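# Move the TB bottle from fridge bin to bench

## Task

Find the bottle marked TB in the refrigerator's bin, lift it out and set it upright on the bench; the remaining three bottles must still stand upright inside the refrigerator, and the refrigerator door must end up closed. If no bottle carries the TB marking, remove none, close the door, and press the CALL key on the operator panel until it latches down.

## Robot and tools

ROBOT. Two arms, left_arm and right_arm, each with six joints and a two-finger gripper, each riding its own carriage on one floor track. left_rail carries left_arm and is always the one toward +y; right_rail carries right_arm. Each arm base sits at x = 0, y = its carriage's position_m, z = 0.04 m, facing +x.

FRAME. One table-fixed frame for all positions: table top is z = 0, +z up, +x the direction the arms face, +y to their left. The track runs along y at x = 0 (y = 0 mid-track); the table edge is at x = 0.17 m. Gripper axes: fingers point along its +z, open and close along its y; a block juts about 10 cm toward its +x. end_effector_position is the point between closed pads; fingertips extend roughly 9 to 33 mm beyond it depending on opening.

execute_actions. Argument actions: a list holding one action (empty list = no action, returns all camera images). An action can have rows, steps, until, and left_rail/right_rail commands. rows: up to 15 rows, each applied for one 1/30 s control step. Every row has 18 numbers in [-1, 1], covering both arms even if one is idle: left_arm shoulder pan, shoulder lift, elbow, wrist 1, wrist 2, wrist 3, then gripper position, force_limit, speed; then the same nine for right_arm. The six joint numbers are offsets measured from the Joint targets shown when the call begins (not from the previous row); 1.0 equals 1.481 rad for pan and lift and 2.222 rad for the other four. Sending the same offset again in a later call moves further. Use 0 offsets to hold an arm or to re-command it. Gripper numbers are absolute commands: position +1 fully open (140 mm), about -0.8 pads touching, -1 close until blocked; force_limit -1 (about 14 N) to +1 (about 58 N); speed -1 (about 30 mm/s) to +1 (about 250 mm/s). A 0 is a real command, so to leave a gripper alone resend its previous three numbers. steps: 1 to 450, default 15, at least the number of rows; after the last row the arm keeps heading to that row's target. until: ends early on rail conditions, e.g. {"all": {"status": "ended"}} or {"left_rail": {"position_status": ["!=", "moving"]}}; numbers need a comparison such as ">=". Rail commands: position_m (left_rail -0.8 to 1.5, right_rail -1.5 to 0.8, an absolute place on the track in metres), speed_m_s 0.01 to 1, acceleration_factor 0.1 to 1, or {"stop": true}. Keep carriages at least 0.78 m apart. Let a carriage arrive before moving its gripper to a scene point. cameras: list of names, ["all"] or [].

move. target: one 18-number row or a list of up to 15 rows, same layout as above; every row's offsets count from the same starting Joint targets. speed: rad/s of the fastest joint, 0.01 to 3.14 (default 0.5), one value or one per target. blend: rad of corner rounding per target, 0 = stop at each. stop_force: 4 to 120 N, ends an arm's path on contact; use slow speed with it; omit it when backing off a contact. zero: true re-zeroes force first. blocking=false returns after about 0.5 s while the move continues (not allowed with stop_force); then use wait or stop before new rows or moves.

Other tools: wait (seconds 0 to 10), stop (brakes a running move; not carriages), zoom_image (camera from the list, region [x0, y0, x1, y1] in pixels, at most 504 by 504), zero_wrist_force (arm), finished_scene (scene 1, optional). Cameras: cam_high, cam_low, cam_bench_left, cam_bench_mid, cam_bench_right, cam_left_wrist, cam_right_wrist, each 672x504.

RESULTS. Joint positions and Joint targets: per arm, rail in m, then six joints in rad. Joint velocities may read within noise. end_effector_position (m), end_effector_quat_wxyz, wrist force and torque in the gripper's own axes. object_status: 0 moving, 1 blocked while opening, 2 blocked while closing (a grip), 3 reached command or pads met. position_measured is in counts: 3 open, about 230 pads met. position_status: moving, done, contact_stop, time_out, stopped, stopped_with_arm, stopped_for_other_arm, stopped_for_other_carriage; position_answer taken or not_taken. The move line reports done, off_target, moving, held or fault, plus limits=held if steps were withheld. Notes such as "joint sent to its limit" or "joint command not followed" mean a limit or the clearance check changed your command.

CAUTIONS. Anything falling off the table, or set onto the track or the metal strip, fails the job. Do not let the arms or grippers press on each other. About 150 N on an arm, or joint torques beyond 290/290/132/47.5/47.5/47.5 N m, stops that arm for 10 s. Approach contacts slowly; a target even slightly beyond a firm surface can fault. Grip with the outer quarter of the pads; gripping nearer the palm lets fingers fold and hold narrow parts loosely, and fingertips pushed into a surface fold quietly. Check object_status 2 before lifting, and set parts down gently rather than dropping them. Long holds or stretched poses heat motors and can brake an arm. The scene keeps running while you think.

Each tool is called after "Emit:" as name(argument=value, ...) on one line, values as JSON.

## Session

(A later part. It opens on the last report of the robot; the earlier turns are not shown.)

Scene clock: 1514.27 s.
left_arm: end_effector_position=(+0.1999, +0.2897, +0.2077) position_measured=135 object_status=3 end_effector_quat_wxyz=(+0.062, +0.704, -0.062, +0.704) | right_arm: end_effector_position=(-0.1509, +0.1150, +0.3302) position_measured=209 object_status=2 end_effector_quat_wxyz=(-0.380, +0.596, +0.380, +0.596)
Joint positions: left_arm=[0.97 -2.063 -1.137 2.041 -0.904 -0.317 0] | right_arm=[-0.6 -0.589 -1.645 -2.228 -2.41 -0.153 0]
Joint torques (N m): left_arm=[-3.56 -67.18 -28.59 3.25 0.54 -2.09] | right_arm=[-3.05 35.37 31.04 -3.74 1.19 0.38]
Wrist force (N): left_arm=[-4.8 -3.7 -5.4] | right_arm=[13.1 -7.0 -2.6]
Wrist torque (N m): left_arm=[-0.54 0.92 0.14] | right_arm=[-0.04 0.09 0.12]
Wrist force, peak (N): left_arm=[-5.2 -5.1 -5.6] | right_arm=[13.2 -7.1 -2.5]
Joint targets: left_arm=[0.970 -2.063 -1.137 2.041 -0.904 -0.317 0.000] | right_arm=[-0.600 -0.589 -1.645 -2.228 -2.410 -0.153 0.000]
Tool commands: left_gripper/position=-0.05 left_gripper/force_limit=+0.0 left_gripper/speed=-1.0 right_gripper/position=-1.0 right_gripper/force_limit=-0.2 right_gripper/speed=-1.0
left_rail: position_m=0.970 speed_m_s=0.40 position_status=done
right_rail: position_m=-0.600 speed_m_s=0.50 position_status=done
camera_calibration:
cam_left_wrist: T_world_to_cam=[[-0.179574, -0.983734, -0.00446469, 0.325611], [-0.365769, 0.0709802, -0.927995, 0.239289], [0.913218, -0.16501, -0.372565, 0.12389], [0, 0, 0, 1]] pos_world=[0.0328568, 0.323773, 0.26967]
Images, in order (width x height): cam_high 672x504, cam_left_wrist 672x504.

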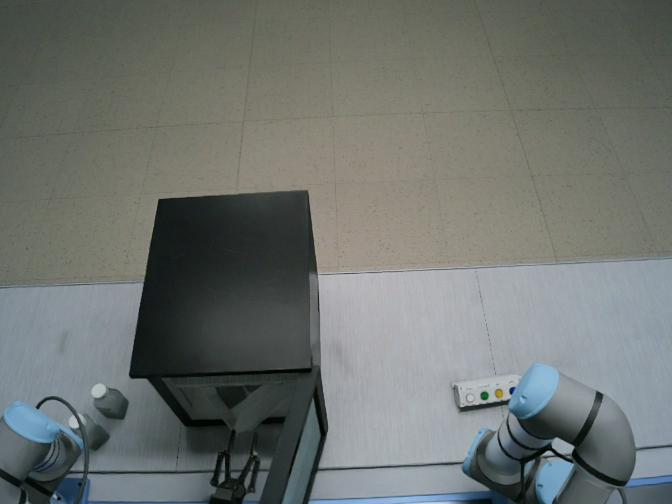

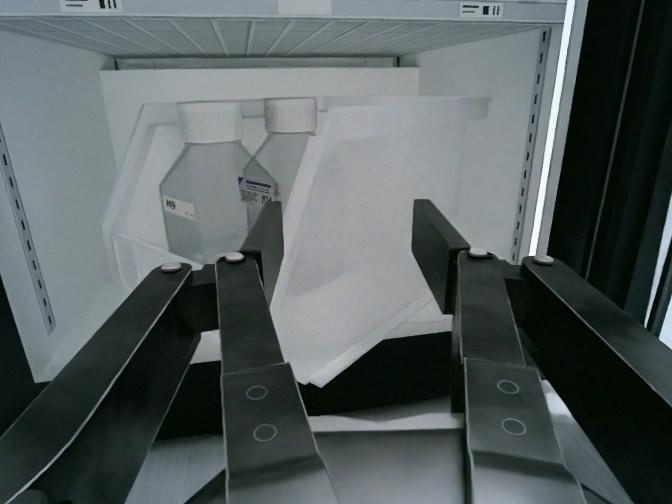

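Emit:
move(target=[[0,-0.1,0,0,0,0,-0.81,0,-1,0,0,0,0,0,0,-1,-0.2,-1],[0.2931,-0.2776,-0.0134,-0.5085,-0.3286,0.7069,-0.81,0,-1,0,0,0,0,0,0,-1,-0.2,-1]], speed=0.5, blend=[0.05,0], cameras=["cam_left_wrist","cam_high"])

Scene clock: 1545.13 s.
left_arm: end_effector_position=(+0.3063, +0.3060, +0.2830) position_measured=231 object_status=3 end_effector_quat_wxyz=(+0.008, +0.965, -0.028, +0.259) | right_arm: end_effector_position=(-0.1509, +0.1150, +0.3302) position_measured=209 object_status=2 end_effector_quat_wxyz=(-0.380, +0.596, +0.380, +0.596)
Joint positions: left_arm=[0.97 -1.629 -1.548 2.011 -2.034 -1.047 1.571] | right_arm=[-0.6 -0.589 -1.645 -2.228 -2.41 -0.153 0]
Joint torques (N m): left_arm=[18.71 -64.8 -66.24 -8.54 -0.78 2.15] | right_arm=[-2.31 35.81 30.09 -4.03 1.38 0.19]
Wrist force (N): left_arm=[-4.3 -2.3 -2.9] | right_arm=[12.7 -6.8 -2.4]
Wrist torque (N m): left_arm=[-0.62 0.90 -0.12] | right_arm=[0.01 0.19 0.12]
Wrist force, peak (N): left_arm=[-7.3 -3.7 -5.3] | right_arm=[13.3 -7.0 -2.6]
Joint targets: left_arm=[0.970 -1.629 -1.548 2.011 -2.034 -1.047 1.571] | right_arm=[-0.600 -0.589 -1.645 -2.228 -2.410 -0.153 0.000]
left_rail: position_m=0.970 speed_m_s=0.40 position_status=done
right_rail: position_m=-0.600 speed_m_s=0.50 position_status=done
move: done
camera_calibration:
cam_left_wrist: T_world_to_cam=[[-0.0645472, -0.997913, 0.00186079, 0.32846], [-0.98783, 0.0636304, -0.141923, 0.31738], [0.141508, -0.0109989, -0.989876, 0.421389], [0, 0, 0, 1]] pos_world=[0.275089, 0.312214, 0.461555]
Images, in order (width x height): cam_high 672x504, cam_left_wrist 672x504.

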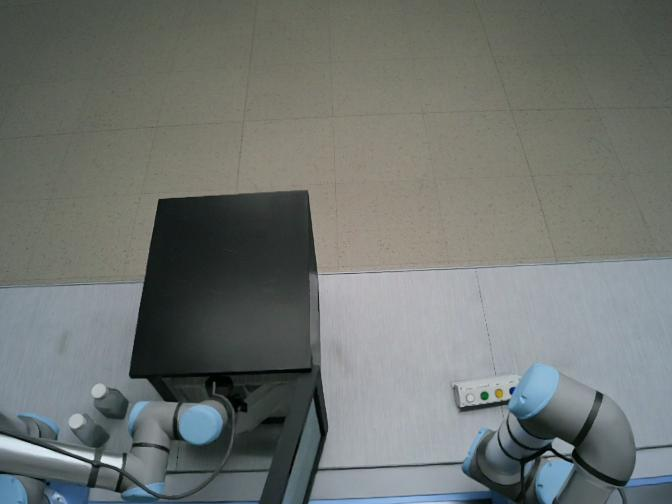

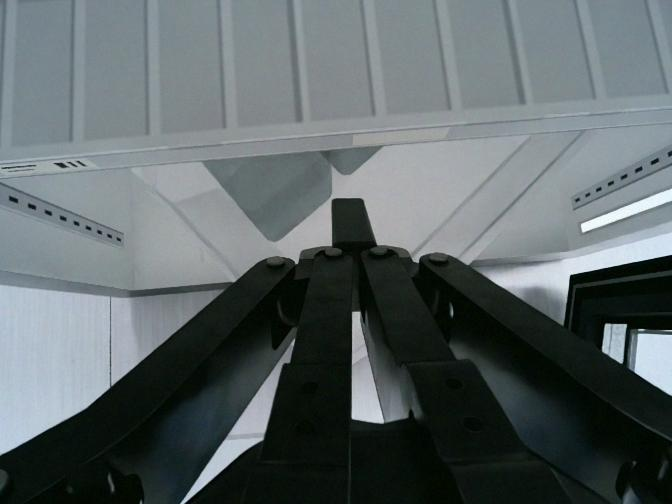

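Emit:
move(target=[0,0.0827,0.0524,-0.1074,0,0,-0.81,0,-1,0,0,0,0,0,0,-1,-0.2,-1], speed=0.1, stop_force=12)

Emit:
move(target=[-0.0574,0.0515,-0.0431,0.0088,0,0,-0.81,0,-1,0,0,0,0,0,0,-1,-0.2,-1], speed=0.05, stop_force=45, cameras=["cam_left_wrist","cam_high"])

Scene clock: 1554.13 s.
left_arm: end_effector_position=(+0.3061, +0.3027, +0.2315) position_measured=231 object_status=3 end_effector_quat_wxyz=(+0.008, +0.965, -0.028, +0.259) | right_arm: end_effector_position=(-0.1509, +0.1150, +0.3302) position_measured=209 object_status=2 end_effector_quat_wxyz=(-0.380, +0.596, +0.380, +0.596)
Joint positions: left_arm=[0.97 -1.629 -1.497 2.06 -2.134 -1.047 1.571] | right_arm=[-0.6 -0.589 -1.645 -2.228 -2.41 -0.153 0]
Joint torques (N m): left_arm=[12.97 -60.46 -58.16 -1.27 0.13 2.23] | right_arm=[-1.42 36.59 29.73 -4.24 3.62 -0.28]
Wrist force (N): left_arm=[0.9 -1.9 -8.9] | right_arm=[11.4 -7.7 -2.6]
Wrist torque (N m): left_arm=[-0.66 0.43 -0.23] | right_arm=[-0.03 0.04 0.12]
Wrist force, peak (N): left_arm=[15.5 -7.5 -59.0] | right_arm=[13.5 -6.8 -2.6]
Joint targets: left_arm=[0.970 -1.629 -1.497 2.060 -2.135 -1.047 1.571] | right_arm=[-0.600 -0.589 -1.645 -2.228 -2.410 -0.153 0.000]
left_rail: position_m=0.970 speed_m_s=0.40 position_status=done
right_rail: position_m=-0.600 speed_m_s=0.50 position_status=done
move: contact (left_arm); left_arm: the wrist 1 is farthest, 0.138 rad from its target

Scene clock: 1557.07 s.
left_arm: end_effector_position=(+0.2409, +0.2273, +0.2357) position_measured=231 object_status=3 end_effector_quat_wxyz=(+0.019, +0.963, -0.069, +0.258) | right_arm: end_effector_position=(-0.1509, +0.1150, +0.3302) position_measured=209 object_status=2 end_effector_quat_wxyz=(-0.380, +0.596, +0.380, +0.596)
Joint positions: left_arm=[0.97 -1.714 -1.42 1.965 -2.115 -1.047 1.571] | right_arm=[-0.6 -0.589 -1.645 -2.228 -2.41 -0.153 0]
Joint torques (N m): left_arm=[-13.14 -37.5 -64.42 -1.42 2.17 2.07] | right_arm=[-2.02 37.3 30.11 -3.79 3.47 -0.01]
Wrist force (N): left_arm=[-2.3 -3.5 -2.7] | right_arm=[12.3 -7.5 -2.7]
Wrist torque (N m): left_arm=[-0.48 0.76 -0.16] | right_arm=[-0.06 0.19 0.13]
Wrist force, peak (N): left_arm=[1.1 -2.0 -8.9] | right_arm=[12.9 -7.5 -2.9]
Joint targets: left_arm=[0.970 -1.714 -1.420 1.965 -2.115 -1.047 1.571] | right_arm=[-0.600 -0.589 -1.645 -2.228 -2.410 -0.153 0.000]
left_rail: position_m=0.970 speed_m_s=0.40 position_status=done
right_rail: position_m=-0.600 speed_m_s=0.50 position_status=done
move: done
camera_calibration:
cam_left_wrist: T_world_to_cam=[[-0.149201, -0.988805, 0.00184408, 0.264107], [-0.978855, 0.147435, -0.141796, 0.229775], [0.139937, -0.0229613, -0.989894, 0.386062], [0, 0, 0, 1]] pos_world=[0.210297, 0.236138, 0.414255]
Images, in order (width x height): cam_high 672x504, cam_left_wrist 672x504.

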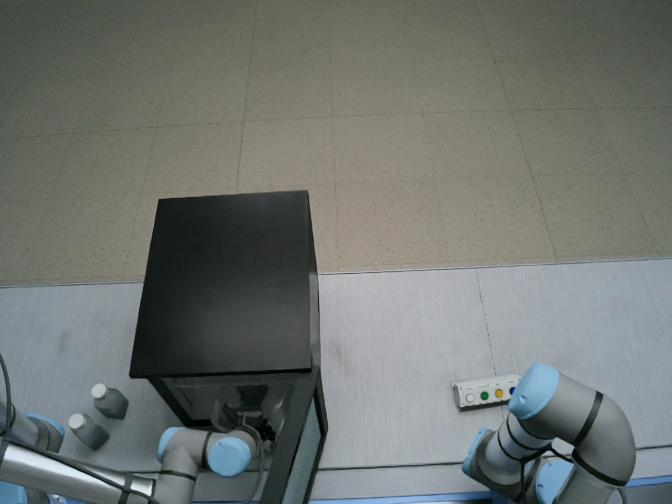

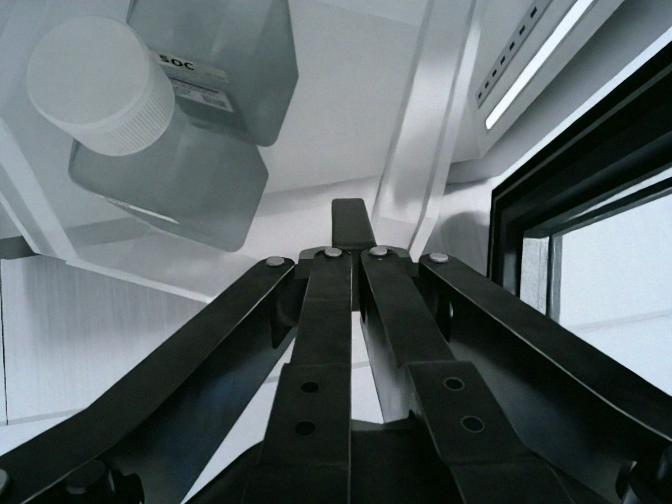

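Emit:
move(target=[0,-0.0539,-0.0470,0.0825,0,0,-0.81,0,-1,0,0,0,0,0,0,-1,-0.2,-1], speed=0.1)

Emit:
execute_actions(actions=[{"left_rail":{"position_m":1.21,"speed_m_s":0.2},"steps":90,"until":{"left_rail":{"position_status":["!=","moving"]}}}])

Emit:
move(target=[-0.1760,0.2184,0.0301,-0.1756,0.3142,0,-0.81,0,-1,0,0,0,0,0,0,-1,-0.2,-1], speed=0.3, cameras=["cam_left_wrist","cam_high","cam_right_wrist"])

Emit:
zoom_image(camera="cam_high", region=[80, 350, 340, 504])

Scene clock: 1586.27 s.
left_arm: end_effector_position=(+0.2412, +0.2297, +0.3357) position_measured=231 object_status=3 end_effector_quat_wxyz=(+0.019, +0.963, -0.069, +0.258) | right_arm: end_effector_position=(-0.1509, +0.1150, +0.3302) position_measured=209 object_status=2 end_effector_quat_wxyz=(-0.380, +0.596, +0.380, +0.596)
Joint positions: left_arm=[0.97 -1.714 -1.5 1.86 -1.932 -1.047 1.571] | right_arm=[-0.6 -0.589 -1.645 -2.228 -2.41 -0.153 0]
Joint torques (N m): left_arm=[-2.28 -69.17 -69.22 -1.11 2.42 2.14] | right_arm=[-2.97 40.3 28.45 -3.97 1.74 0.57]
Wrist force (N): left_arm=[-3.2 -1.6 -3.2] | right_arm=[12.5 -7.5 -2.5]
Wrist torque (N m): left_arm=[-0.39 0.60 -0.11] | right_arm=[-0.05 0.16 0.13]
Wrist force, peak (N): left_arm=[-2.4 -3.6 -3.3] | right_arm=[13.2 -7.3 -2.5]
Joint targets: left_arm=[0.970 -1.714 -1.500 1.860 -1.932 -1.047 1.571] | right_arm=[-0.600 -0.589 -1.645 -2.228 -2.410 -0.153 0.000]
left_rail: position_m=0.970 speed_m_s=0.40 position_status=done
right_rail: position_m=-0.600 speed_m_s=0.50 position_status=done
move: done

Scene clock: 1588.03 s.
left_arm: end_effector_position=(+0.2412, +0.4697, +0.3359) position_measured=231 object_status=3 end_effector_quat_wxyz=(+0.019, +0.963, -0.069, +0.258) | right_arm: end_effector_position=(-0.1509, +0.1150, +0.3302) position_measured=209 object_status=2 end_effector_quat_wxyz=(-0.380, +0.596, +0.380, +0.596)
Joint positions: left_arm=[1.21 -1.714 -1.5 1.86 -1.932 -1.047 1.571] | right_arm=[-0.6 -0.589 -1.645 -2.228 -2.41 -0.153 0]
Joint torques (N m): left_arm=[4.32 -59.49 -58.74 -2.78 2.27 2.08] | right_arm=[-1.63 38.33 31.13 -3.56 1.35 0.2]
Wrist force (N): left_arm=[-3.4 -1.9 -3.5] | right_arm=[12.8 -7.2 -2.7]
Wrist torque (N m): left_arm=[-0.46 0.65 -0.11] | right_arm=[0.01 0.10 0.13]
Wrist force, peak (N): left_arm=[-3.5 -3.4 -3.3] | right_arm=[12.9 -7.9 -2.2]
Joint targets: left_arm=[1.210 -1.714 -1.500 1.860 -1.932 -1.047 1.571] | right_arm=[-0.600 -0.589 -1.645 -2.228 -2.410 -0.153 0.000]
Tool commands: left_gripper/position=-0.81 left_gripper/force_limit=+0.0 left_gripper/speed=-1.0 right_gripper/position=-1.0 right_gripper/force_limit=-0.2 right_gripper/speed=-1.0
left_rail: position_m=1.210 speed_m_s=0.20 position_status=done
right_rail: position_m=-0.600 speed_m_s=0.50 position_status=done

Scene clock: 1590.90 s.
left_arm: end_effector_position=(+0.1505, +0.3047, +0.2805) position_measured=231 object_status=3 end_effector_quat_wxyz=(+0.115, +0.802, -0.164, +0.562) | right_arm: end_effector_position=(-0.1509, +0.1150, +0.3302) position_measured=209 object_status=2 end_effector_quat_wxyz=(-0.380, +0.596, +0.380, +0.596)
Joint positions: left_arm=[1.21 -1.975 -1.177 1.927 -2.322 -0.349 1.571] | right_arm=[-0.6 -0.589 -1.645 -2.228 -2.41 -0.153 0]
Joint torques (N m): left_arm=[-8.82 -53.82 -27.57 -7.9 4.6 2.3] | right_arm=[-2.05 38.96 29.9 -3.72 0.89 0.65]
Wrist force (N): left_arm=[-4.4 -2.6 -4.5] | right_arm=[12.6 -7.2 -2.5]
Wrist torque (N m): left_arm=[-0.29 0.85 -0.13] | right_arm=[0.02 0.13 0.12]
Wrist force, peak (N): left_arm=[-5.1 -2.2 -5.5] | right_arm=[13.0 -7.4 -2.7]
Joint targets: left_arm=[1.210 -1.975 -1.177 1.927 -2.322 -0.349 1.571] | right_arm=[-0.600 -0.589 -1.645 -2.228 -2.410 -0.153 0.000]
left_rail: position_m=1.210 speed_m_s=0.20 position_status=done
right_rail: position_m=-0.600 speed_m_s=0.50 position_status=done
move: done
camera_calibration:
cam_left_wrist: T_world_to_cam=[[-0.398537, -0.91715, -0.00191945, 0.343846], [-0.611501, 0.267279, -0.744733, 0.21357], [0.683545, -0.29563, -0.667359, 0.355683], [0, 0, 0, 1]] pos_world=[0.0245087, 0.363426, 0.397081]
cam_right_wrist: T_world_to_cam=[[0.88523, -0.465066, 0.00906172, 0.187484], [-0.170416, -0.342382, -0.923977, 0.30395], [0.432812, 0.816387, -0.382342, 0.277086], [0, 0, 0, 1]] pos_world=[-0.234094, -0.0349501, 0.385085]
Images, in order (width x height): cam_high 672x504, cam_left_wrist 672x504, cam_right_wrist 672x504.

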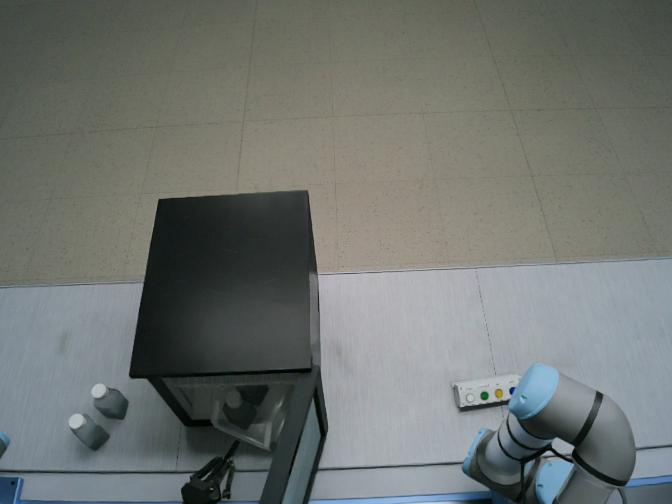

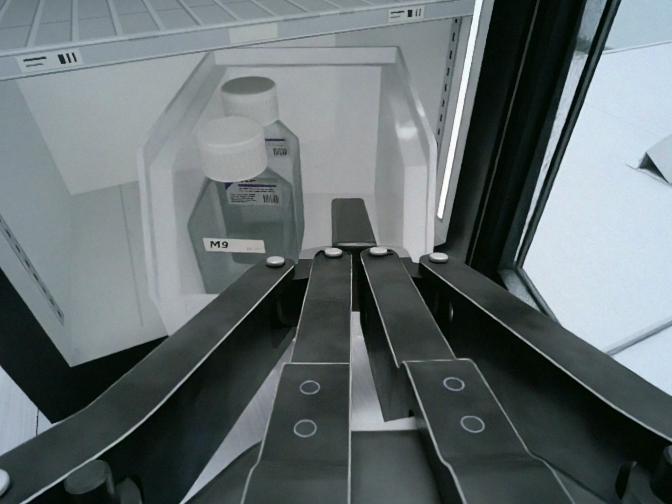

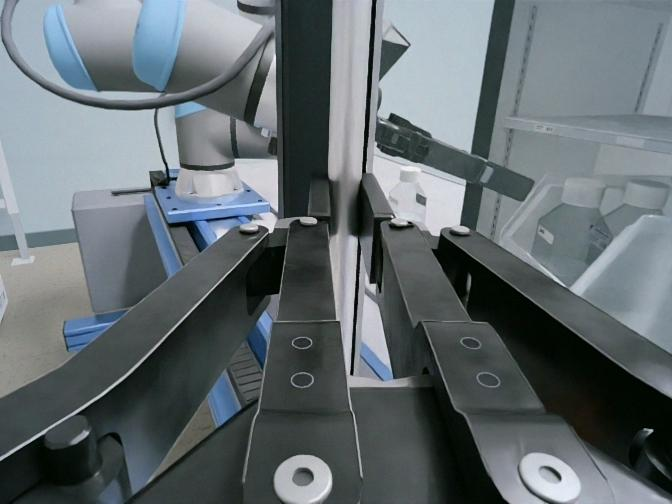

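Scaled by 1.938 from the camera's 672x504 image, which has a finer 960x720 frame.

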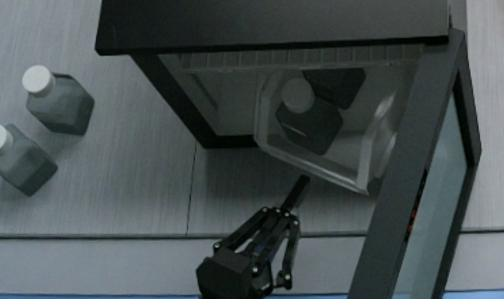

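Emit:
execute_actions(actions=[{"left_rail":{"position_m":1.45,"speed_m_s":0.4},"steps":90,"until":{"left_rail":{"position_status":["!=","moving"]}}}])

Emit:
move(target=[0.3091,-0.2202,0.0055,0.1418,-0.3142,0,0.0,0,-1,0,0,0,0,0,0,-1,-0.2,-1], speed=0.4, cameras=["cam_left_wrist","cam_high"])

Scene clock: 1618.33 s.
left_arm: end_effector_position=(+0.1504, +0.5447, +0.2804) position_measured=231 object_status=3 end_effector_quat_wxyz=(+0.115, +0.802, -0.164, +0.562) | right_arm: end_effector_position=(-0.1509, +0.1150, +0.3302) position_measured=209 object_status=2 end_effector_quat_wxyz=(-0.380, +0.596, +0.380, +0.596)
Joint positions: left_arm=[1.45 -1.975 -1.177 1.927 -2.322 -0.349 1.571] | right_arm=[-0.6 -0.589 -1.645 -2.228 -2.41 -0.153 0]
Joint torques (N m): left_arm=[-5.19 -69.56 -43.48 -7.7 2.62 2.44] | right_arm=[0.24 40.68 27.66 -3.63 1.25 0.39]
Wrist force (N): left_arm=[-4.5 -2.3 -4.8] | right_arm=[12.9 -7.4 -2.4]
Wrist torque (N m): left_arm=[-0.23 0.86 -0.12] | right_arm=[-0.04 0.09 0.13]
Wrist force, peak (N): left_arm=[-4.6 -3.9 -5.2] | right_arm=[12.9 -7.6 -2.7]
Joint targets: left_arm=[1.450 -1.975 -1.177 1.927 -2.322 -0.349 1.571] | right_arm=[-0.600 -0.589 -1.645 -2.228 -2.410 -0.153 0.000]
Tool commands: left_gripper/position=-0.81 left_gripper/force_limit=+0.0 left_gripper/speed=-1.0 right_gripper/position=-1.0 right_gripper/force_limit=-0.2 right_gripper/speed=-1.0
left_rail: position_m=1.450 speed_m_s=0.40 position_status=done
right_rail: position_m=-0.600 speed_m_s=0.50 position_status=done

Scene clock: 1620.70 s.
left_arm: end_effector_position=(+0.3805, +0.7902, +0.2955) position_measured=129 object_status=0 end_effector_quat_wxyz=(-0.007, +0.966, +0.026, +0.259) | right_arm: end_effector_position=(-0.1509, +0.1150, +0.3302) position_measured=209 object_status=2 end_effector_quat_wxyz=(-0.380, +0.596, +0.380, +0.596)
Joint positions: left_arm=[1.45 -1.517 -1.503 1.939 -2.007 -1.047 1.571] | right_arm=[-0.6 -0.589 -1.645 -2.228 -2.41 -0.153 0]
Joint torques (N m): left_arm=[16.34 -69.13 -36.46 -1.05 -0.48 2.24] | right_arm=[2.3 39.47 28.95 -3.74 0.95 0.73]
Wrist force (N): left_arm=[-2.9 -1.6 -3.0] | right_arm=[12.7 -7.1 -2.8]
Wrist torque (N m): left_arm=[-0.37 0.62 -0.11] | right_arm=[0.04 0.12 0.12]
Wrist force, peak (N): left_arm=[-5.8 -1.0 -6.1] | right_arm=[13.1 -7.6 -2.2]
Joint targets: left_arm=[1.450 -1.517 -1.503 1.939 -2.007 -1.047 1.571] | right_arm=[-0.600 -0.589 -1.645 -2.228 -2.410 -0.153 0.000]
left_rail: position_m=1.450 speed_m_s=0.40 position_status=done
right_rail: position_m=-0.600 speed_m_s=0.50 position_status=done
move: done
camera_calibration:
cam_left_wrist: T_world_to_cam=[[0.0473244, -0.998879, 0.00144282, 0.77471], [-0.988761, -0.0470501, -0.141911, 0.449441], [0.14182, 0.00528925, -0.989878, 0.415597], [0, 0, 0, 1]] pos_world=[0.348787, 0.79279, 0.474054]
Images, in order (width x height): cam_high 672x504, cam_left_wrist 672x504.

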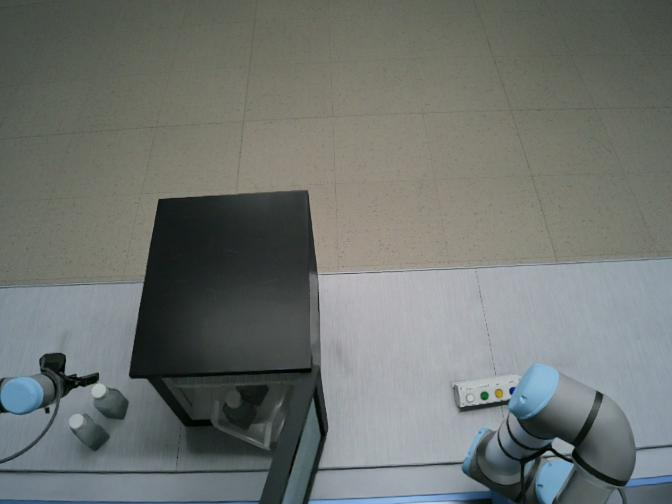

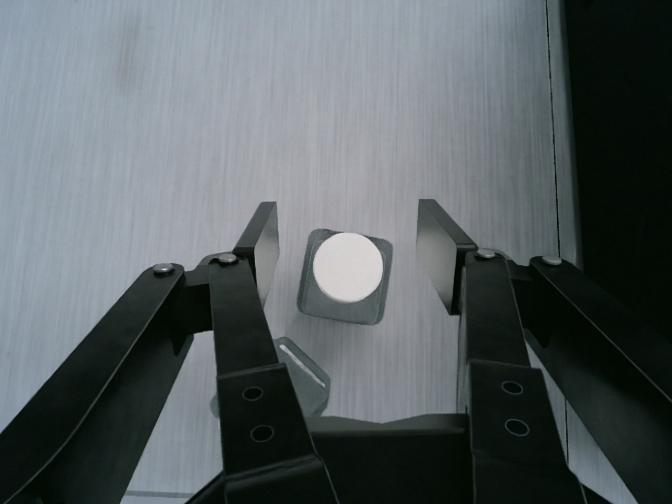

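Emit:
move(target=[[-0.0077,-0.0024,0.0017,0,0,0,0.0,0,-1,0,0,0,0,0,0,-1,-0.2,-1],[-0.0077,0.0737,0.0543,-0.1034,0,0,0.0,0,-1,0,0,0,0,0,0,-1,-0.2,-1]], speed=0.1, blend=[0.002,0], stop_force=10, cameras=["cam_left_wrist"])

Scene clock: 1632.17 s.
left_arm: end_effector_position=(+0.3729, +0.7882, +0.1757) position_measured=129 object_status=3 end_effector_quat_wxyz=(-0.006, +0.966, +0.020, +0.259) | right_arm: end_effector_position=(-0.1509, +0.1150, +0.3302) position_measured=209 object_status=2 end_effector_quat_wxyz=(-0.380, +0.596, +0.380, +0.596)
Joint positions: left_arm=[1.45 -1.528 -1.394 2.06 -2.236 -1.047 1.571] | right_arm=[-0.6 -0.589 -1.645 -2.228 -2.41 -0.153 0]
Joint torques (N m): left_arm=[-9.92 -36.7 -30 -8 0.57 2.14] | right_arm=[0.83 41.52 29.51 -3.72 1.4 0.55]
Wrist force (N): left_arm=[-3.4 -2.2 -3.2] | right_arm=[12.9 -7.3 -2.2]
Wrist torque (N m): left_arm=[-0.48 0.72 -0.11] | right_arm=[-0.01 0.10 0.13]
Wrist force, peak (N): left_arm=[-3.5 -2.6 -4.0] | right_arm=[13.2 -7.2 -2.5]
Joint targets: left_arm=[1.450 -1.528 -1.394 2.060 -2.236 -1.047 1.571] | right_arm=[-0.600 -0.589 -1.645 -2.228 -2.410 -0.153 0.000]
left_rail: position_m=1.450 speed_m_s=0.40 position_status=done
right_rail: position_m=-0.600 speed_m_s=0.50 position_status=done
move: done
camera_calibration:
cam_left_wrist: T_world_to_cam=[[0.0360039, -0.999351, 0.00135455, 0.77792], [-0.989241, -0.035832, -0.141836, 0.416171], [0.141793, 0.00376668, -0.989889, 0.299305], [0, 0, 0, 1]] pos_world=[0.341246, 0.7912, 0.354253]
Images, in order (width x height): cam_left_wrist 672x504.

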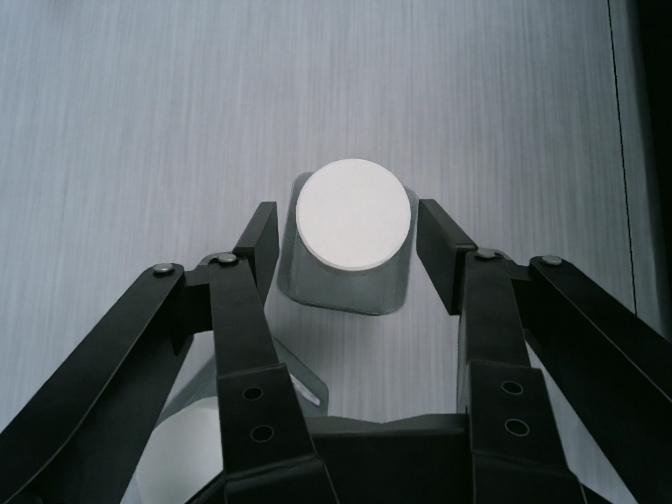

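Emit:
move(target=[0,0,0,0,0,0,-1,0,-1,0,0,0,0,0,0,-1,-0.2,-1])

Emit:
wait(seconds=1.0, cameras=["cam_left_wrist"])

Scene clock: 1638.87 s.
left_arm: end_effector_position=(+0.3729, +0.7882, +0.1757) position_measured=161 object_status=0 end_effector_quat_wxyz=(-0.006, +0.966, +0.020, +0.259) | right_arm: end_effector_position=(-0.1509, +0.1150, +0.3302) position_measured=209 object_status=2 end_effector_quat_wxyz=(-0.380, +0.596, +0.380, +0.596)
Joint positions: left_arm=[1.45 -1.528 -1.394 2.06 -2.237 -1.047 1.571] | right_arm=[-0.6 -0.589 -1.645 -2.228 -2.41 -0.153 0]
Joint torques (N m): left_arm=[-4.69 -38.45 -32.32 -4.2 2.53 2.09] | right_arm=[-2.12 38.7 29.01 -3.61 0.59 1.09]
Wrist force (N): left_arm=[-3.4 -1.1 -4.9] | right_arm=[12.7 -7.4 -2.5]
Wrist torque (N m): left_arm=[-0.55 0.81 -0.09] | right_arm=[-0.02 0.11 0.13]
Wrist force, peak (N): left_arm=[-2.2 1.5 -7.0] | right_arm=[12.9 -7.5 -2.6]
Joint targets: left_arm=[1.450 -1.528 -1.394 2.060 -2.236 -1.047 1.571] | right_arm=[-0.600 -0.589 -1.645 -2.228 -2.410 -0.153 0.000]
left_rail: position_m=1.450 speed_m_s=0.40 position_status=done
right_rail: position_m=-0.600 speed_m_s=0.50 position_status=done
move: done

Scene clock: 1639.87 s.
left_arm: end_effector_position=(+0.3729, +0.7882, +0.1757) position_measured=161 object_status=2 end_effector_quat_wxyz=(-0.006, +0.966, +0.020, +0.259) | right_arm: end_effector_position=(-0.1509, +0.1150, +0.3302) position_measured=209 object_status=2 end_effector_quat_wxyz=(-0.380, +0.596, +0.380, +0.596)
Joint positions: left_arm=[1.45 -1.528 -1.394 2.06 -2.237 -1.047 1.571] | right_arm=[-0.6 -0.589 -1.645 -2.228 -2.41 -0.153 0]
Joint torques (N m): left_arm=[-7.74 -38.77 -37.15 -0.89 2.77 1.69] | right_arm=[-1.04 41.66 28.86 -3.78 1.06 0.4]
Wrist force (N): left_arm=[-2.7 -1.0 -5.4] | right_arm=[12.7 -7.4 -2.6]
Wrist torque (N m): left_arm=[-0.64 0.69 -0.10] | right_arm=[-0.03 0.12 0.13]
Wrist force, peak (N): left_arm=[-3.1 -1.4 -5.5] | right_arm=[12.8 -7.5 -2.6]
Joint targets: left_arm=[1.450 -1.528 -1.394 2.060 -2.236 -1.047 1.571] | right_arm=[-0.600 -0.589 -1.645 -2.228 -2.410 -0.153 0.000]
Tool commands: left_gripper/position=-1.0 left_gripper/force_limit=+0.0 left_gripper/speed=-1.0 right_gripper/position=-1.0 right_gripper/force_limit=-0.2 right_gripper/speed=-1.0
left_rail: position_m=1.450 speed_m_s=0.40 position_status=done
right_rail: position_m=-0.600 speed_m_s=0.50 position_status=done
wait: 1.00 s
camera_calibration:
cam_left_wrist: T_world_to_cam=[[0.0360039, -0.999351, 0.00135455, 0.77792], [-0.989241, -0.035832, -0.141836, 0.416171], [0.141793, 0.00376668, -0.989889, 0.299305], [0, 0, 0, 1]] pos_world=[0.341246, 0.7912, 0.354253]
Images, in order (width x height): cam_left_wrist 672x504.

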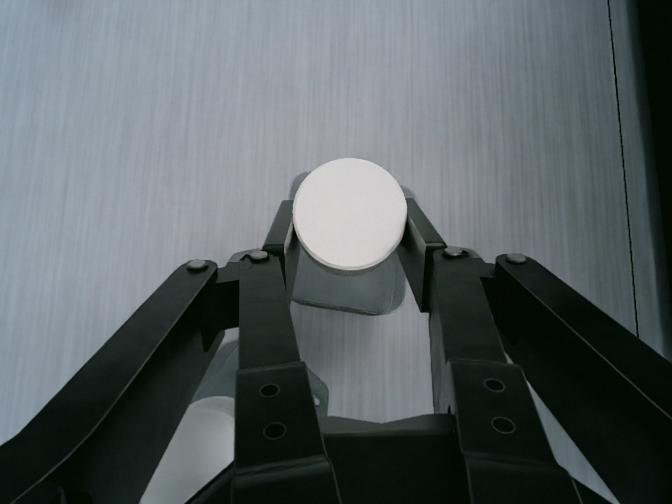

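Emit:
move(target=[[0,-0.1163,-0.1117,0.1889,0,0,-1,0,-1,0,0,0,0,0,0,-1,-0.2,-1],[-0.1944,-0.1998,-0.0507,0.1432,-0.0032,0.0810,-1,0,-1,0,0,0,0,0,0,-1,-0.2,-1]], speed=0.2, blend=[0.03,0])

Emit:
execute_actions(actions=[{"left_rail":{"position_m":0.97,"speed_m_s":0.25,"acceleration_factor":0.15},"steps":150,"until":{"left_rail":{"position_status":["!=","moving"]}}}], cameras=["cam_left_wrist","cam_high"])

Scene clock: 1668.40 s.
left_arm: end_effector_position=(+0.1801, +0.7596, +0.3994) position_measured=161 object_status=2 end_effector_quat_wxyz=(+0.052, +0.946, -0.193, +0.254) | right_arm: end_effector_position=(-0.1509, +0.1150, +0.3302) position_measured=209 object_status=2 end_effector_quat_wxyz=(-0.380, +0.596, +0.380, +0.596)
Joint positions: left_arm=[1.45 -1.816 -1.69 1.947 -1.918 -1.054 1.751] | right_arm=[-0.6 -0.589 -1.645 -2.228 -2.41 -0.153 0]
Joint torques (N m): left_arm=[-10.81 -57.96 -41.96 -8.84 0.12 2.65] | right_arm=[-0.08 42.51 29.37 -3.52 0.83 1.04]
Wrist force (N): left_arm=[-5.0 -1.7 0.5] | right_arm=[12.4 -7.2 -2.9]
Wrist torque (N m): left_arm=[-0.43 0.59 -0.16] | right_arm=[0.01 0.19 0.12]
Wrist force, peak (N): left_arm=[-6.6 -3.0 2.2] | right_arm=[13.1 -7.4 -2.7]
Joint targets: left_arm=[1.450 -1.816 -1.690 1.947 -1.918 -1.054 1.751] | right_arm=[-0.600 -0.589 -1.645 -2.228 -2.410 -0.153 0.000]
left_rail: position_m=1.450 speed_m_s=0.40 position_status=done
right_rail: position_m=-0.600 speed_m_s=0.50 position_status=done
move: done

Scene clock: 1671.50 s.
left_arm: end_effector_position=(+0.1800, +0.2796, +0.3994) position_measured=161 object_status=2 end_effector_quat_wxyz=(+0.052, +0.946, -0.193, +0.254) | right_arm: end_effector_position=(-0.1509, +0.1150, +0.3302) position_measured=209 object_status=2 end_effector_quat_wxyz=(-0.380, +0.596, +0.380, +0.596)
Joint positions: left_arm=[0.97 -1.816 -1.69 1.947 -1.918 -1.054 1.751] | right_arm=[-0.6 -0.589 -1.645 -2.228 -2.41 -0.153 0]
Joint torques (N m): left_arm=[-2.64 -37.82 -54.56 -7.46 1.58 2.16] | right_arm=[2.38 39.77 28.48 -3.42 1.39 1.34]
Wrist force (N): left_arm=[-5.1 -2.0 0.5] | right_arm=[13.0 -7.5 -2.5]
Wrist torque (N m): left_arm=[-0.50 0.61 -0.17] | right_arm=[-0.04 0.05 0.13]
Wrist force, peak (N): left_arm=[-5.5 -3.0 0.0] | right_arm=[13.0 -7.5 -2.5]
Joint targets: left_arm=[0.970 -1.816 -1.690 1.947 -1.918 -1.054 1.751] | right_arm=[-0.600 -0.589 -1.645 -2.228 -2.410 -0.153 0.000]
Tool commands: left_gripper/position=-1.0 left_gripper/force_limit=+0.0 left_gripper/speed=-1.0 right_gripper/position=-1.0 right_gripper/force_limit=-0.2 right_gripper/speed=-1.0
left_rail: position_m=0.970 speed_m_s=0.25 position_status=done
right_rail: position_m=-0.600 speed_m_s=0.50 position_status=done
camera_calibration:
cam_left_wrist: T_world_to_cam=[[-0.396941, -0.917841, 0.00218105, 0.330993], [-0.908699, 0.392651, -0.141745, 0.104464], [0.129243, -0.0582464, -0.989901, 0.569624], [0, 0, 0, 1]] pos_world=[0.152691, 0.295959, 0.577956]
Images, in order (width x height): cam_high 672x504, cam_left_wrist 672x504.

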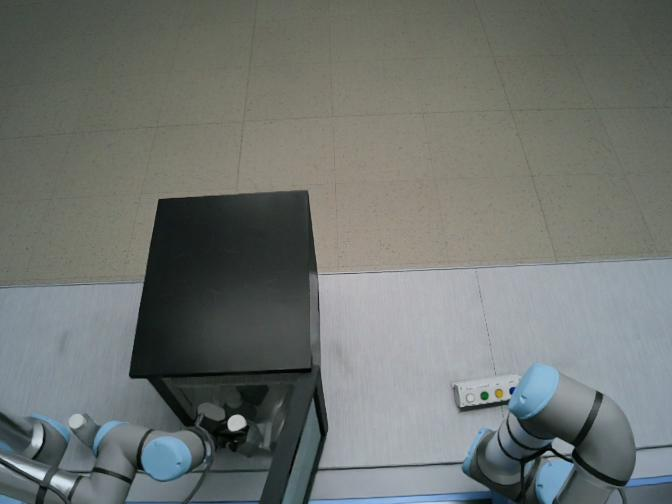

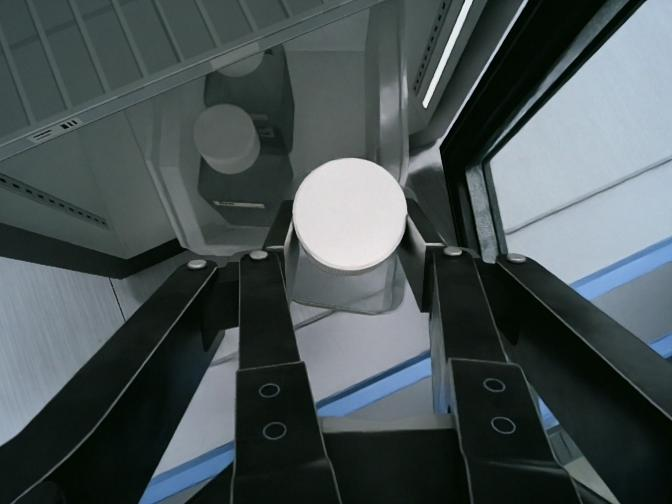

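Emit:
move(target=[0.1219,0.0668,-0.0315,-0.0573,-0.0114,0.0918,-1,0,-1,0,0,0,0,0,0,-1,-0.2,-1], speed=0.12, stop_force=15, cameras=["cam_left_wrist","cam_high","cam_right_wrist"])

Scene clock: 1690.87 s.
left_arm: end_effector_position=(+0.2881, +0.2398, +0.3993) position_measured=161 object_status=2 end_effector_quat_wxyz=(+0.052, +0.946, -0.193, +0.254) | right_arm: end_effector_position=(-0.1509, +0.1150, +0.3302) position_measured=209 object_status=2 end_effector_quat_wxyz=(-0.380, +0.596, +0.380, +0.596)
Joint positions: left_arm=[0.97 -1.636 -1.591 1.877 -2.046 -1.079 1.955] | right_arm=[-0.6 -0.589 -1.645 -2.228 -2.41 -0.153 0]
Joint torques (N m): left_arm=[24.33 -27.43 -68.79 -8.21 3.01 2.33] | right_arm=[1.25 41.39 30.07 -3.08 1 1.19]
Wrist force (N): left_arm=[-10.6 3.2 -8.1] | right_arm=[14.7 -4.8 -1.5]
Wrist torque (N m): left_arm=[-0.60 0.27 -0.36] | right_arm=[0.02 0.16 0.12]
Wrist force, peak (N): left_arm=[-11.1 3.1 -8.2] | right_arm=[15.0 -5.7 -2.5]
Joint targets: left_arm=[0.970 -1.636 -1.591 1.877 -2.046 -1.079 1.955] | right_arm=[-0.600 -0.589 -1.645 -2.228 -2.410 -0.153 0.000]
left_rail: position_m=0.970 speed_m_s=0.25 position_status=done
right_rail: position_m=-0.600 speed_m_s=0.50 position_status=done
move: done
camera_calibration:
cam_left_wrist: T_world_to_cam=[[-0.396666, -0.917962, 0.00171084, 0.337511], [-0.908835, 0.392458, -0.141405, 0.218236], [0.129133, -0.0576455, -0.98995, 0.553132], [0, 0, 0, 1]] pos_world=[0.260792, 0.256059, 0.577855]
cam_right_wrist: T_world_to_cam=[[0.88523, -0.465066, 0.00906172, 0.187484], [-0.170416, -0.342382, -0.923977, 0.30395], [0.432812, 0.816387, -0.382342, 0.277086], [0, 0, 0, 1]] pos_world=[-0.234094, -0.0349501, 0.385085]
Images, in order (width x height): cam_high 672x504, cam_left_wrist 672x504, cam_right_wrist 672x504.

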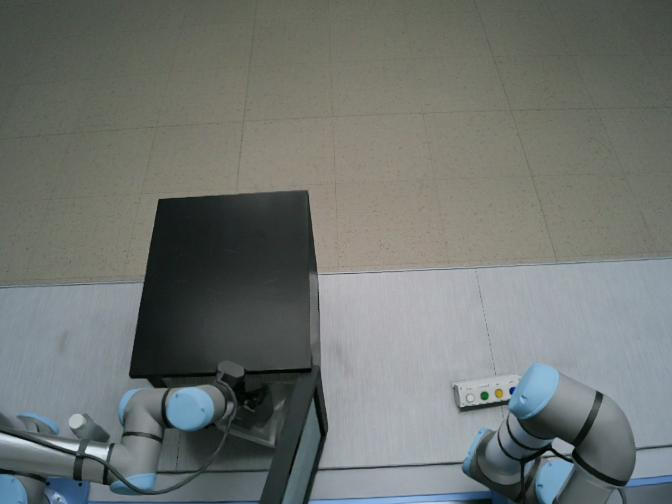

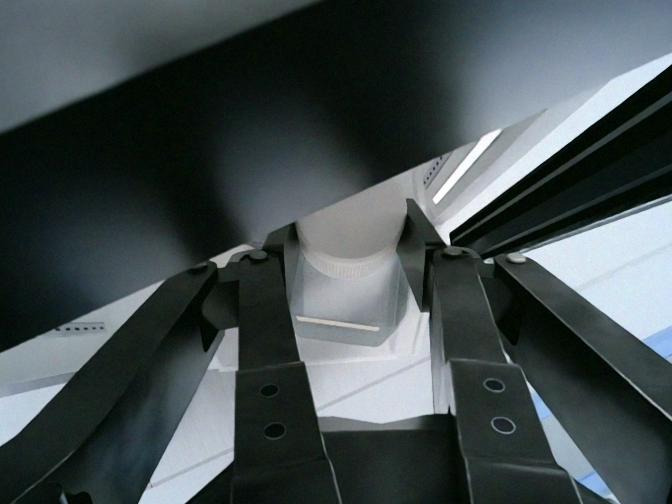

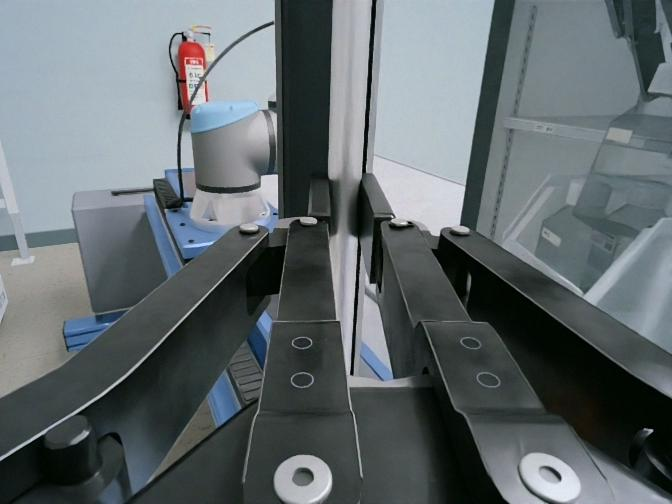

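Emit:
move(target=[-0.0180,-0.0099,0.0047,0.0085,0.0017,-0.0136,-1,0,-1,0,0,0,0,0,0,-1,-0.2,-1], speed=0.05, cameras=["cam_left_wrist","cam_right_wrist"])

Emit:
zoom_image(camera="cam_right_wrist", region=[460, 0, 672, 340])

Scene clock: 1698.63 s.
left_arm: end_effector_position=(+0.2709, +0.2446, +0.3994) position_measured=161 object_status=2 end_effector_quat_wxyz=(+0.051, +0.947, -0.193, +0.253) | right_arm: end_effector_position=(-0.1509, +0.1150, +0.3302) position_measured=209 object_status=2 end_effector_quat_wxyz=(-0.380, +0.596, +0.380, +0.596)
Joint positions: left_arm=[0.97 -1.662 -1.605 1.888 -2.027 -1.076 1.925] | right_arm=[-0.6 -0.589 -1.645 -2.228 -2.41 -0.153 0]
Joint torques (N m): left_arm=[-8.49 -64.78 -42.11 -1.97 3.66 -1.78] | right_arm=[2.06 40.69 29.36 -3.02 1.44 1.4]
Wrist force (N): left_arm=[-5.0 -1.4 0.1] | right_arm=[14.6 -6.8 -2.6]
Wrist torque (N m): left_arm=[-0.35 0.68 -0.08] | right_arm=[0.02 0.25 0.13]
Wrist force, peak (N): left_arm=[-11.4 3.0 -8.2] | right_arm=[15.4 -6.9 -2.8]
Joint targets: left_arm=[0.970 -1.662 -1.605 1.888 -2.027 -1.075 1.925] | right_arm=[-0.600 -0.589 -1.645 -2.228 -2.410 -0.153 0.000]
left_rail: position_m=0.970 speed_m_s=0.25 position_status=done
right_rail: position_m=-0.600 speed_m_s=0.50 position_status=done
move: done
camera_calibration:
cam_left_wrist: T_world_to_cam=[[-0.396513, -0.918027, 0.00176633, 0.335121], [-0.909044, 0.392363, -0.14032, 0.20038], [0.128125, -0.0572444, -0.990105, 0.556033], [0, 0, 0, 1]] pos_world=[0.243793, 0.260858, 0.578056]
cam_right_wrist: T_world_to_cam=[[0.88523, -0.465066, 0.00906172, 0.187484], [-0.170416, -0.342382, -0.923977, 0.30395], [0.432812, 0.816387, -0.382342, 0.277086], [0, 0, 0, 1]] pos_world=[-0.234094, -0.0349501, 0.385085]
Images, in order (width x height): cam_left_wrist 672x504, cam_right_wrist 672x504.

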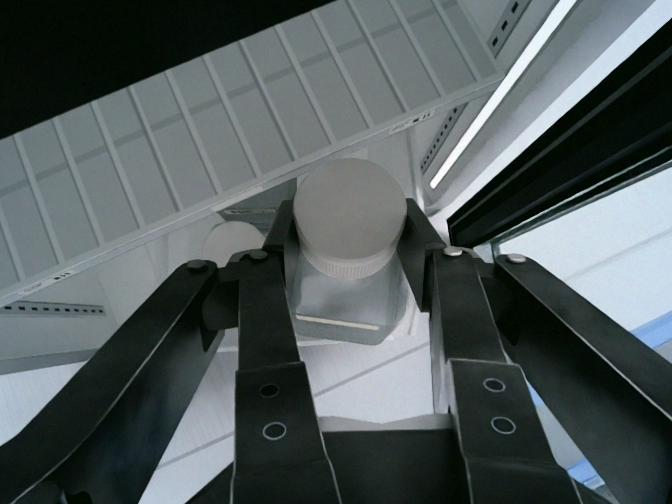

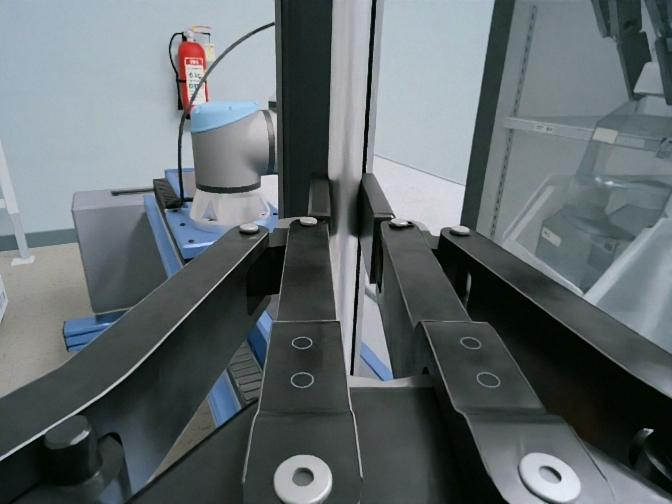

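Scaled by 1.482 from the camera's 672x504 image, which has a finer 960x720 frame.

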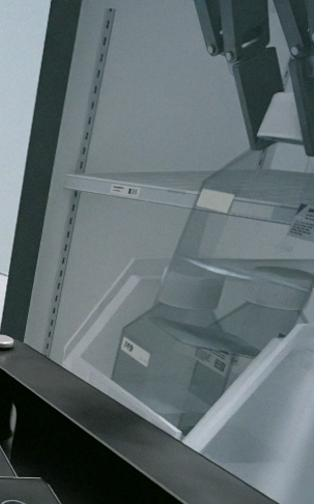

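Emit:
move(target=[-0.0520,-0.0155,0.0413,-0.0392,0.0809,-0.0240,-1,0,-1,0,0,0,0,0,0,-1,-0.2,-1], speed=0.1, cameras=["cam_left_wrist","cam_right_wrist"])

Emit:
zoom_image(camera="cam_right_wrist", region=[460, 0, 672, 340])

Scene clock: 1719.90 s.
left_arm: end_effector_position=(+0.2690, +0.2447, +0.3977) position_measured=161 object_status=2 end_effector_quat_wxyz=(+0.068, +0.921, -0.188, +0.335) | right_arm: end_effector_position=(-0.1509, +0.1150, +0.3302) position_measured=209 object_status=2 end_effector_quat_wxyz=(-0.380, +0.596, +0.380, +0.596)
Joint positions: left_arm=[0.97 -1.739 -1.628 1.979 -2.114 -0.896 1.872] | right_arm=[-0.6 -0.589 -1.645 -2.228 -2.41 -0.153 0]
Joint torques (N m): left_arm=[-10.31 -61.12 -41.87 -9.7 4.3 -2.13] | right_arm=[6.84 40.92 28.11 -3.51 1.13 1.5]
Wrist force (N): left_arm=[-6.8 -1.2 -0.9] | right_arm=[15.0 -6.4 -2.7]
Wrist torque (N m): left_arm=[-0.24 0.79 0.03] | right_arm=[0.10 0.19 0.13]
Wrist force, peak (N): left_arm=[-6.8 -1.2 -0.9] | right_arm=[15.3 -7.2 -2.7]
Joint targets: left_arm=[0.970 -1.739 -1.628 1.979 -2.114 -0.896 1.871] | right_arm=[-0.600 -0.589 -1.645 -2.228 -2.410 -0.153 0.000]
left_rail: position_m=0.970 speed_m_s=0.25 position_status=done
right_rail: position_m=-0.600 speed_m_s=0.50 position_status=done
move: done
camera_calibration:
cam_left_wrist: T_world_to_cam=[[-0.397142, -0.917756, 0.00142226, 0.334699], [-0.872543, 0.377095, -0.310593, 0.260082], [0.284513, -0.124591, -0.950542, 0.51325], [0, 0, 0, 1]] pos_world=[0.21383, 0.273043, 0.568169]
cam_right_wrist: T_world_to_cam=[[0.88523, -0.465066, 0.00906172, 0.187484], [-0.170416, -0.342382, -0.923977, 0.30395], [0.432812, 0.816387, -0.382342, 0.277086], [0, 0, 0, 1]] pos_world=[-0.234094, -0.0349501, 0.385085]
Images, in order (width x height): cam_left_wrist 672x504, cam_right_wrist 672x504.

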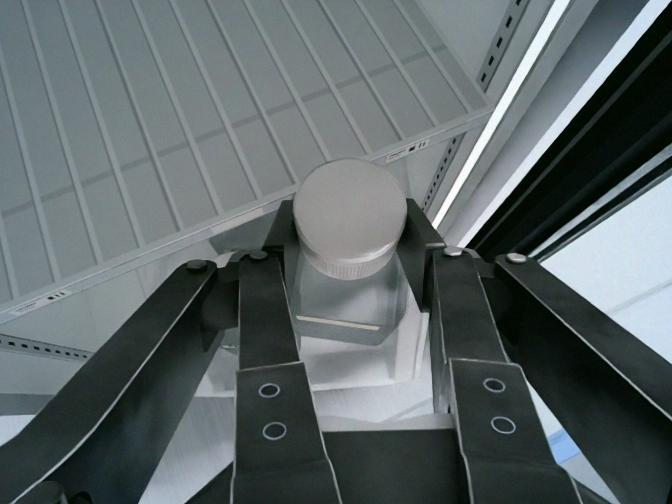

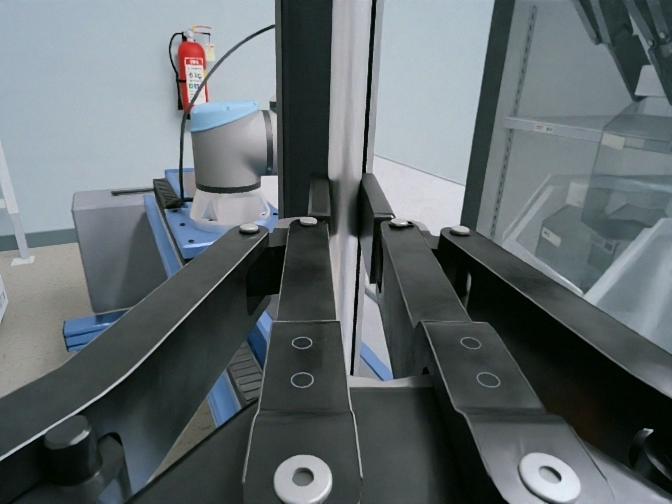

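Scaled by 1.482 from the camera's 672x504 image, which has a finer 960x720 frame.

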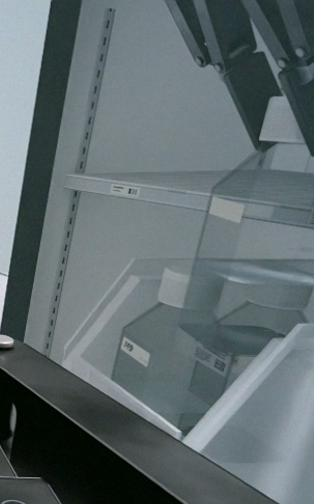

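Emit:
move(target=[[0,0.0336,0.0369,-0.0594,0,0,-1,0,-1,0,0,0,0,0,0,-1,-0.2,-1],[0,0.0822,0.0702,-0.1251,0,0,-1,0,-1,0,0,0,0,0,0,-1,-0.2,-1]], speed=0.06, blend=[0.02,0], stop_force=6, cameras=["cam_left_wrist","cam_right_wrist"])

Emit:
zoom_image(camera="cam_right_wrist", region=[460, 0, 672, 340])

Scene clock: 1729.93 s.
left_arm: end_effector_position=(+0.2690, +0.2446, +0.2579) position_measured=161 object_status=2 end_effector_quat_wxyz=(+0.069, +0.921, -0.187, +0.335) | right_arm: end_effector_position=(-0.1509, +0.1150, +0.3302) position_measured=209 object_status=2 end_effector_quat_wxyz=(-0.380, +0.596, +0.380, +0.596)
Joint positions: left_arm=[0.97 -1.739 -1.507 2.135 -2.392 -0.896 1.871] | right_arm=[-0.6 -0.589 -1.645 -2.228 -2.41 -0.153 0]
Joint torques (N m): left_arm=[-8.01 -28.57 -30.3 -7.97 0.39 -1.42] | right_arm=[6.61 42.23 28.35 -3 1.41 1.19]
Wrist force (N): left_arm=[-0.3 -1.7 -3.6] | right_arm=[13.5 -8.3 -2.6]
Wrist torque (N m): left_arm=[-0.28 1.00 -0.02] | right_arm=[-0.05 0.10 0.13]
Wrist force, peak (N): left_arm=[-5.9 -4.6 -0.9] | right_arm=[15.3 -6.7 -2.5]
Joint targets: left_arm=[0.970 -1.739 -1.507 2.135 -2.392 -0.896 1.871] | right_arm=[-0.600 -0.589 -1.645 -2.228 -2.410 -0.153 0.000]
left_rail: position_m=0.970 speed_m_s=0.25 position_status=done
right_rail: position_m=-0.600 speed_m_s=0.50 position_status=done
move: done
camera_calibration:
cam_left_wrist: T_world_to_cam=[[-0.397168, -0.917745, 0.00166198, 0.334706], [-0.872496, 0.377023, -0.310813, 0.216772], [0.284621, -0.124895, -0.950469, 0.380286], [0, 0, 0, 1]] pos_world=[0.21383, 0.272943, 0.428269]
cam_right_wrist: T_world_to_cam=[[0.88523, -0.465066, 0.00906172, 0.187484], [-0.170416, -0.342382, -0.923977, 0.30395], [0.432812, 0.816387, -0.382342, 0.277086], [0, 0, 0, 1]] pos_world=[-0.234094, -0.0349501, 0.385085]
Images, in order (width x height): cam_left_wrist 672x504, cam_right_wrist 672x504.

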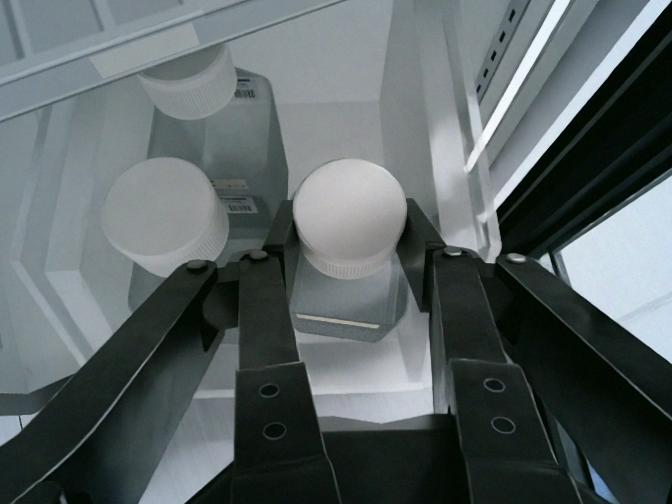

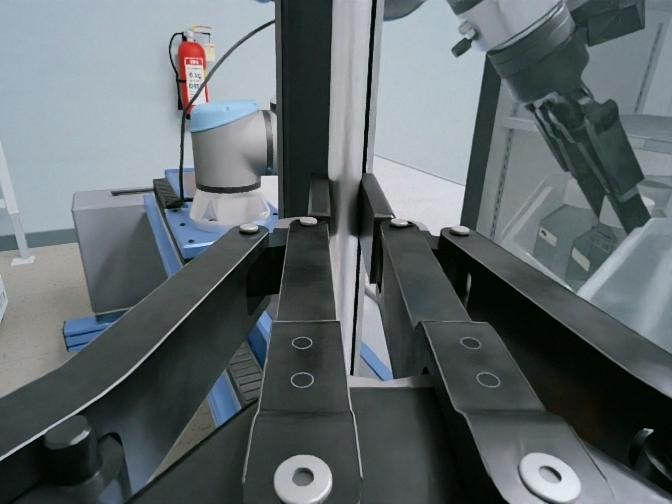

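Scaled by 1.482 from the camera's 672x504 image, which has a finer 960x720 frame.

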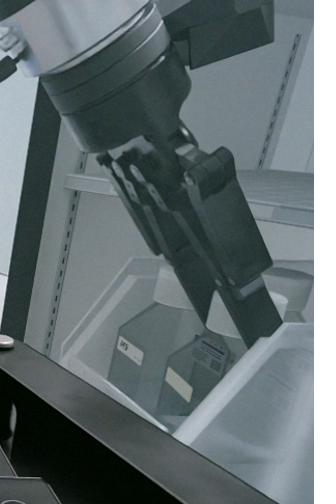

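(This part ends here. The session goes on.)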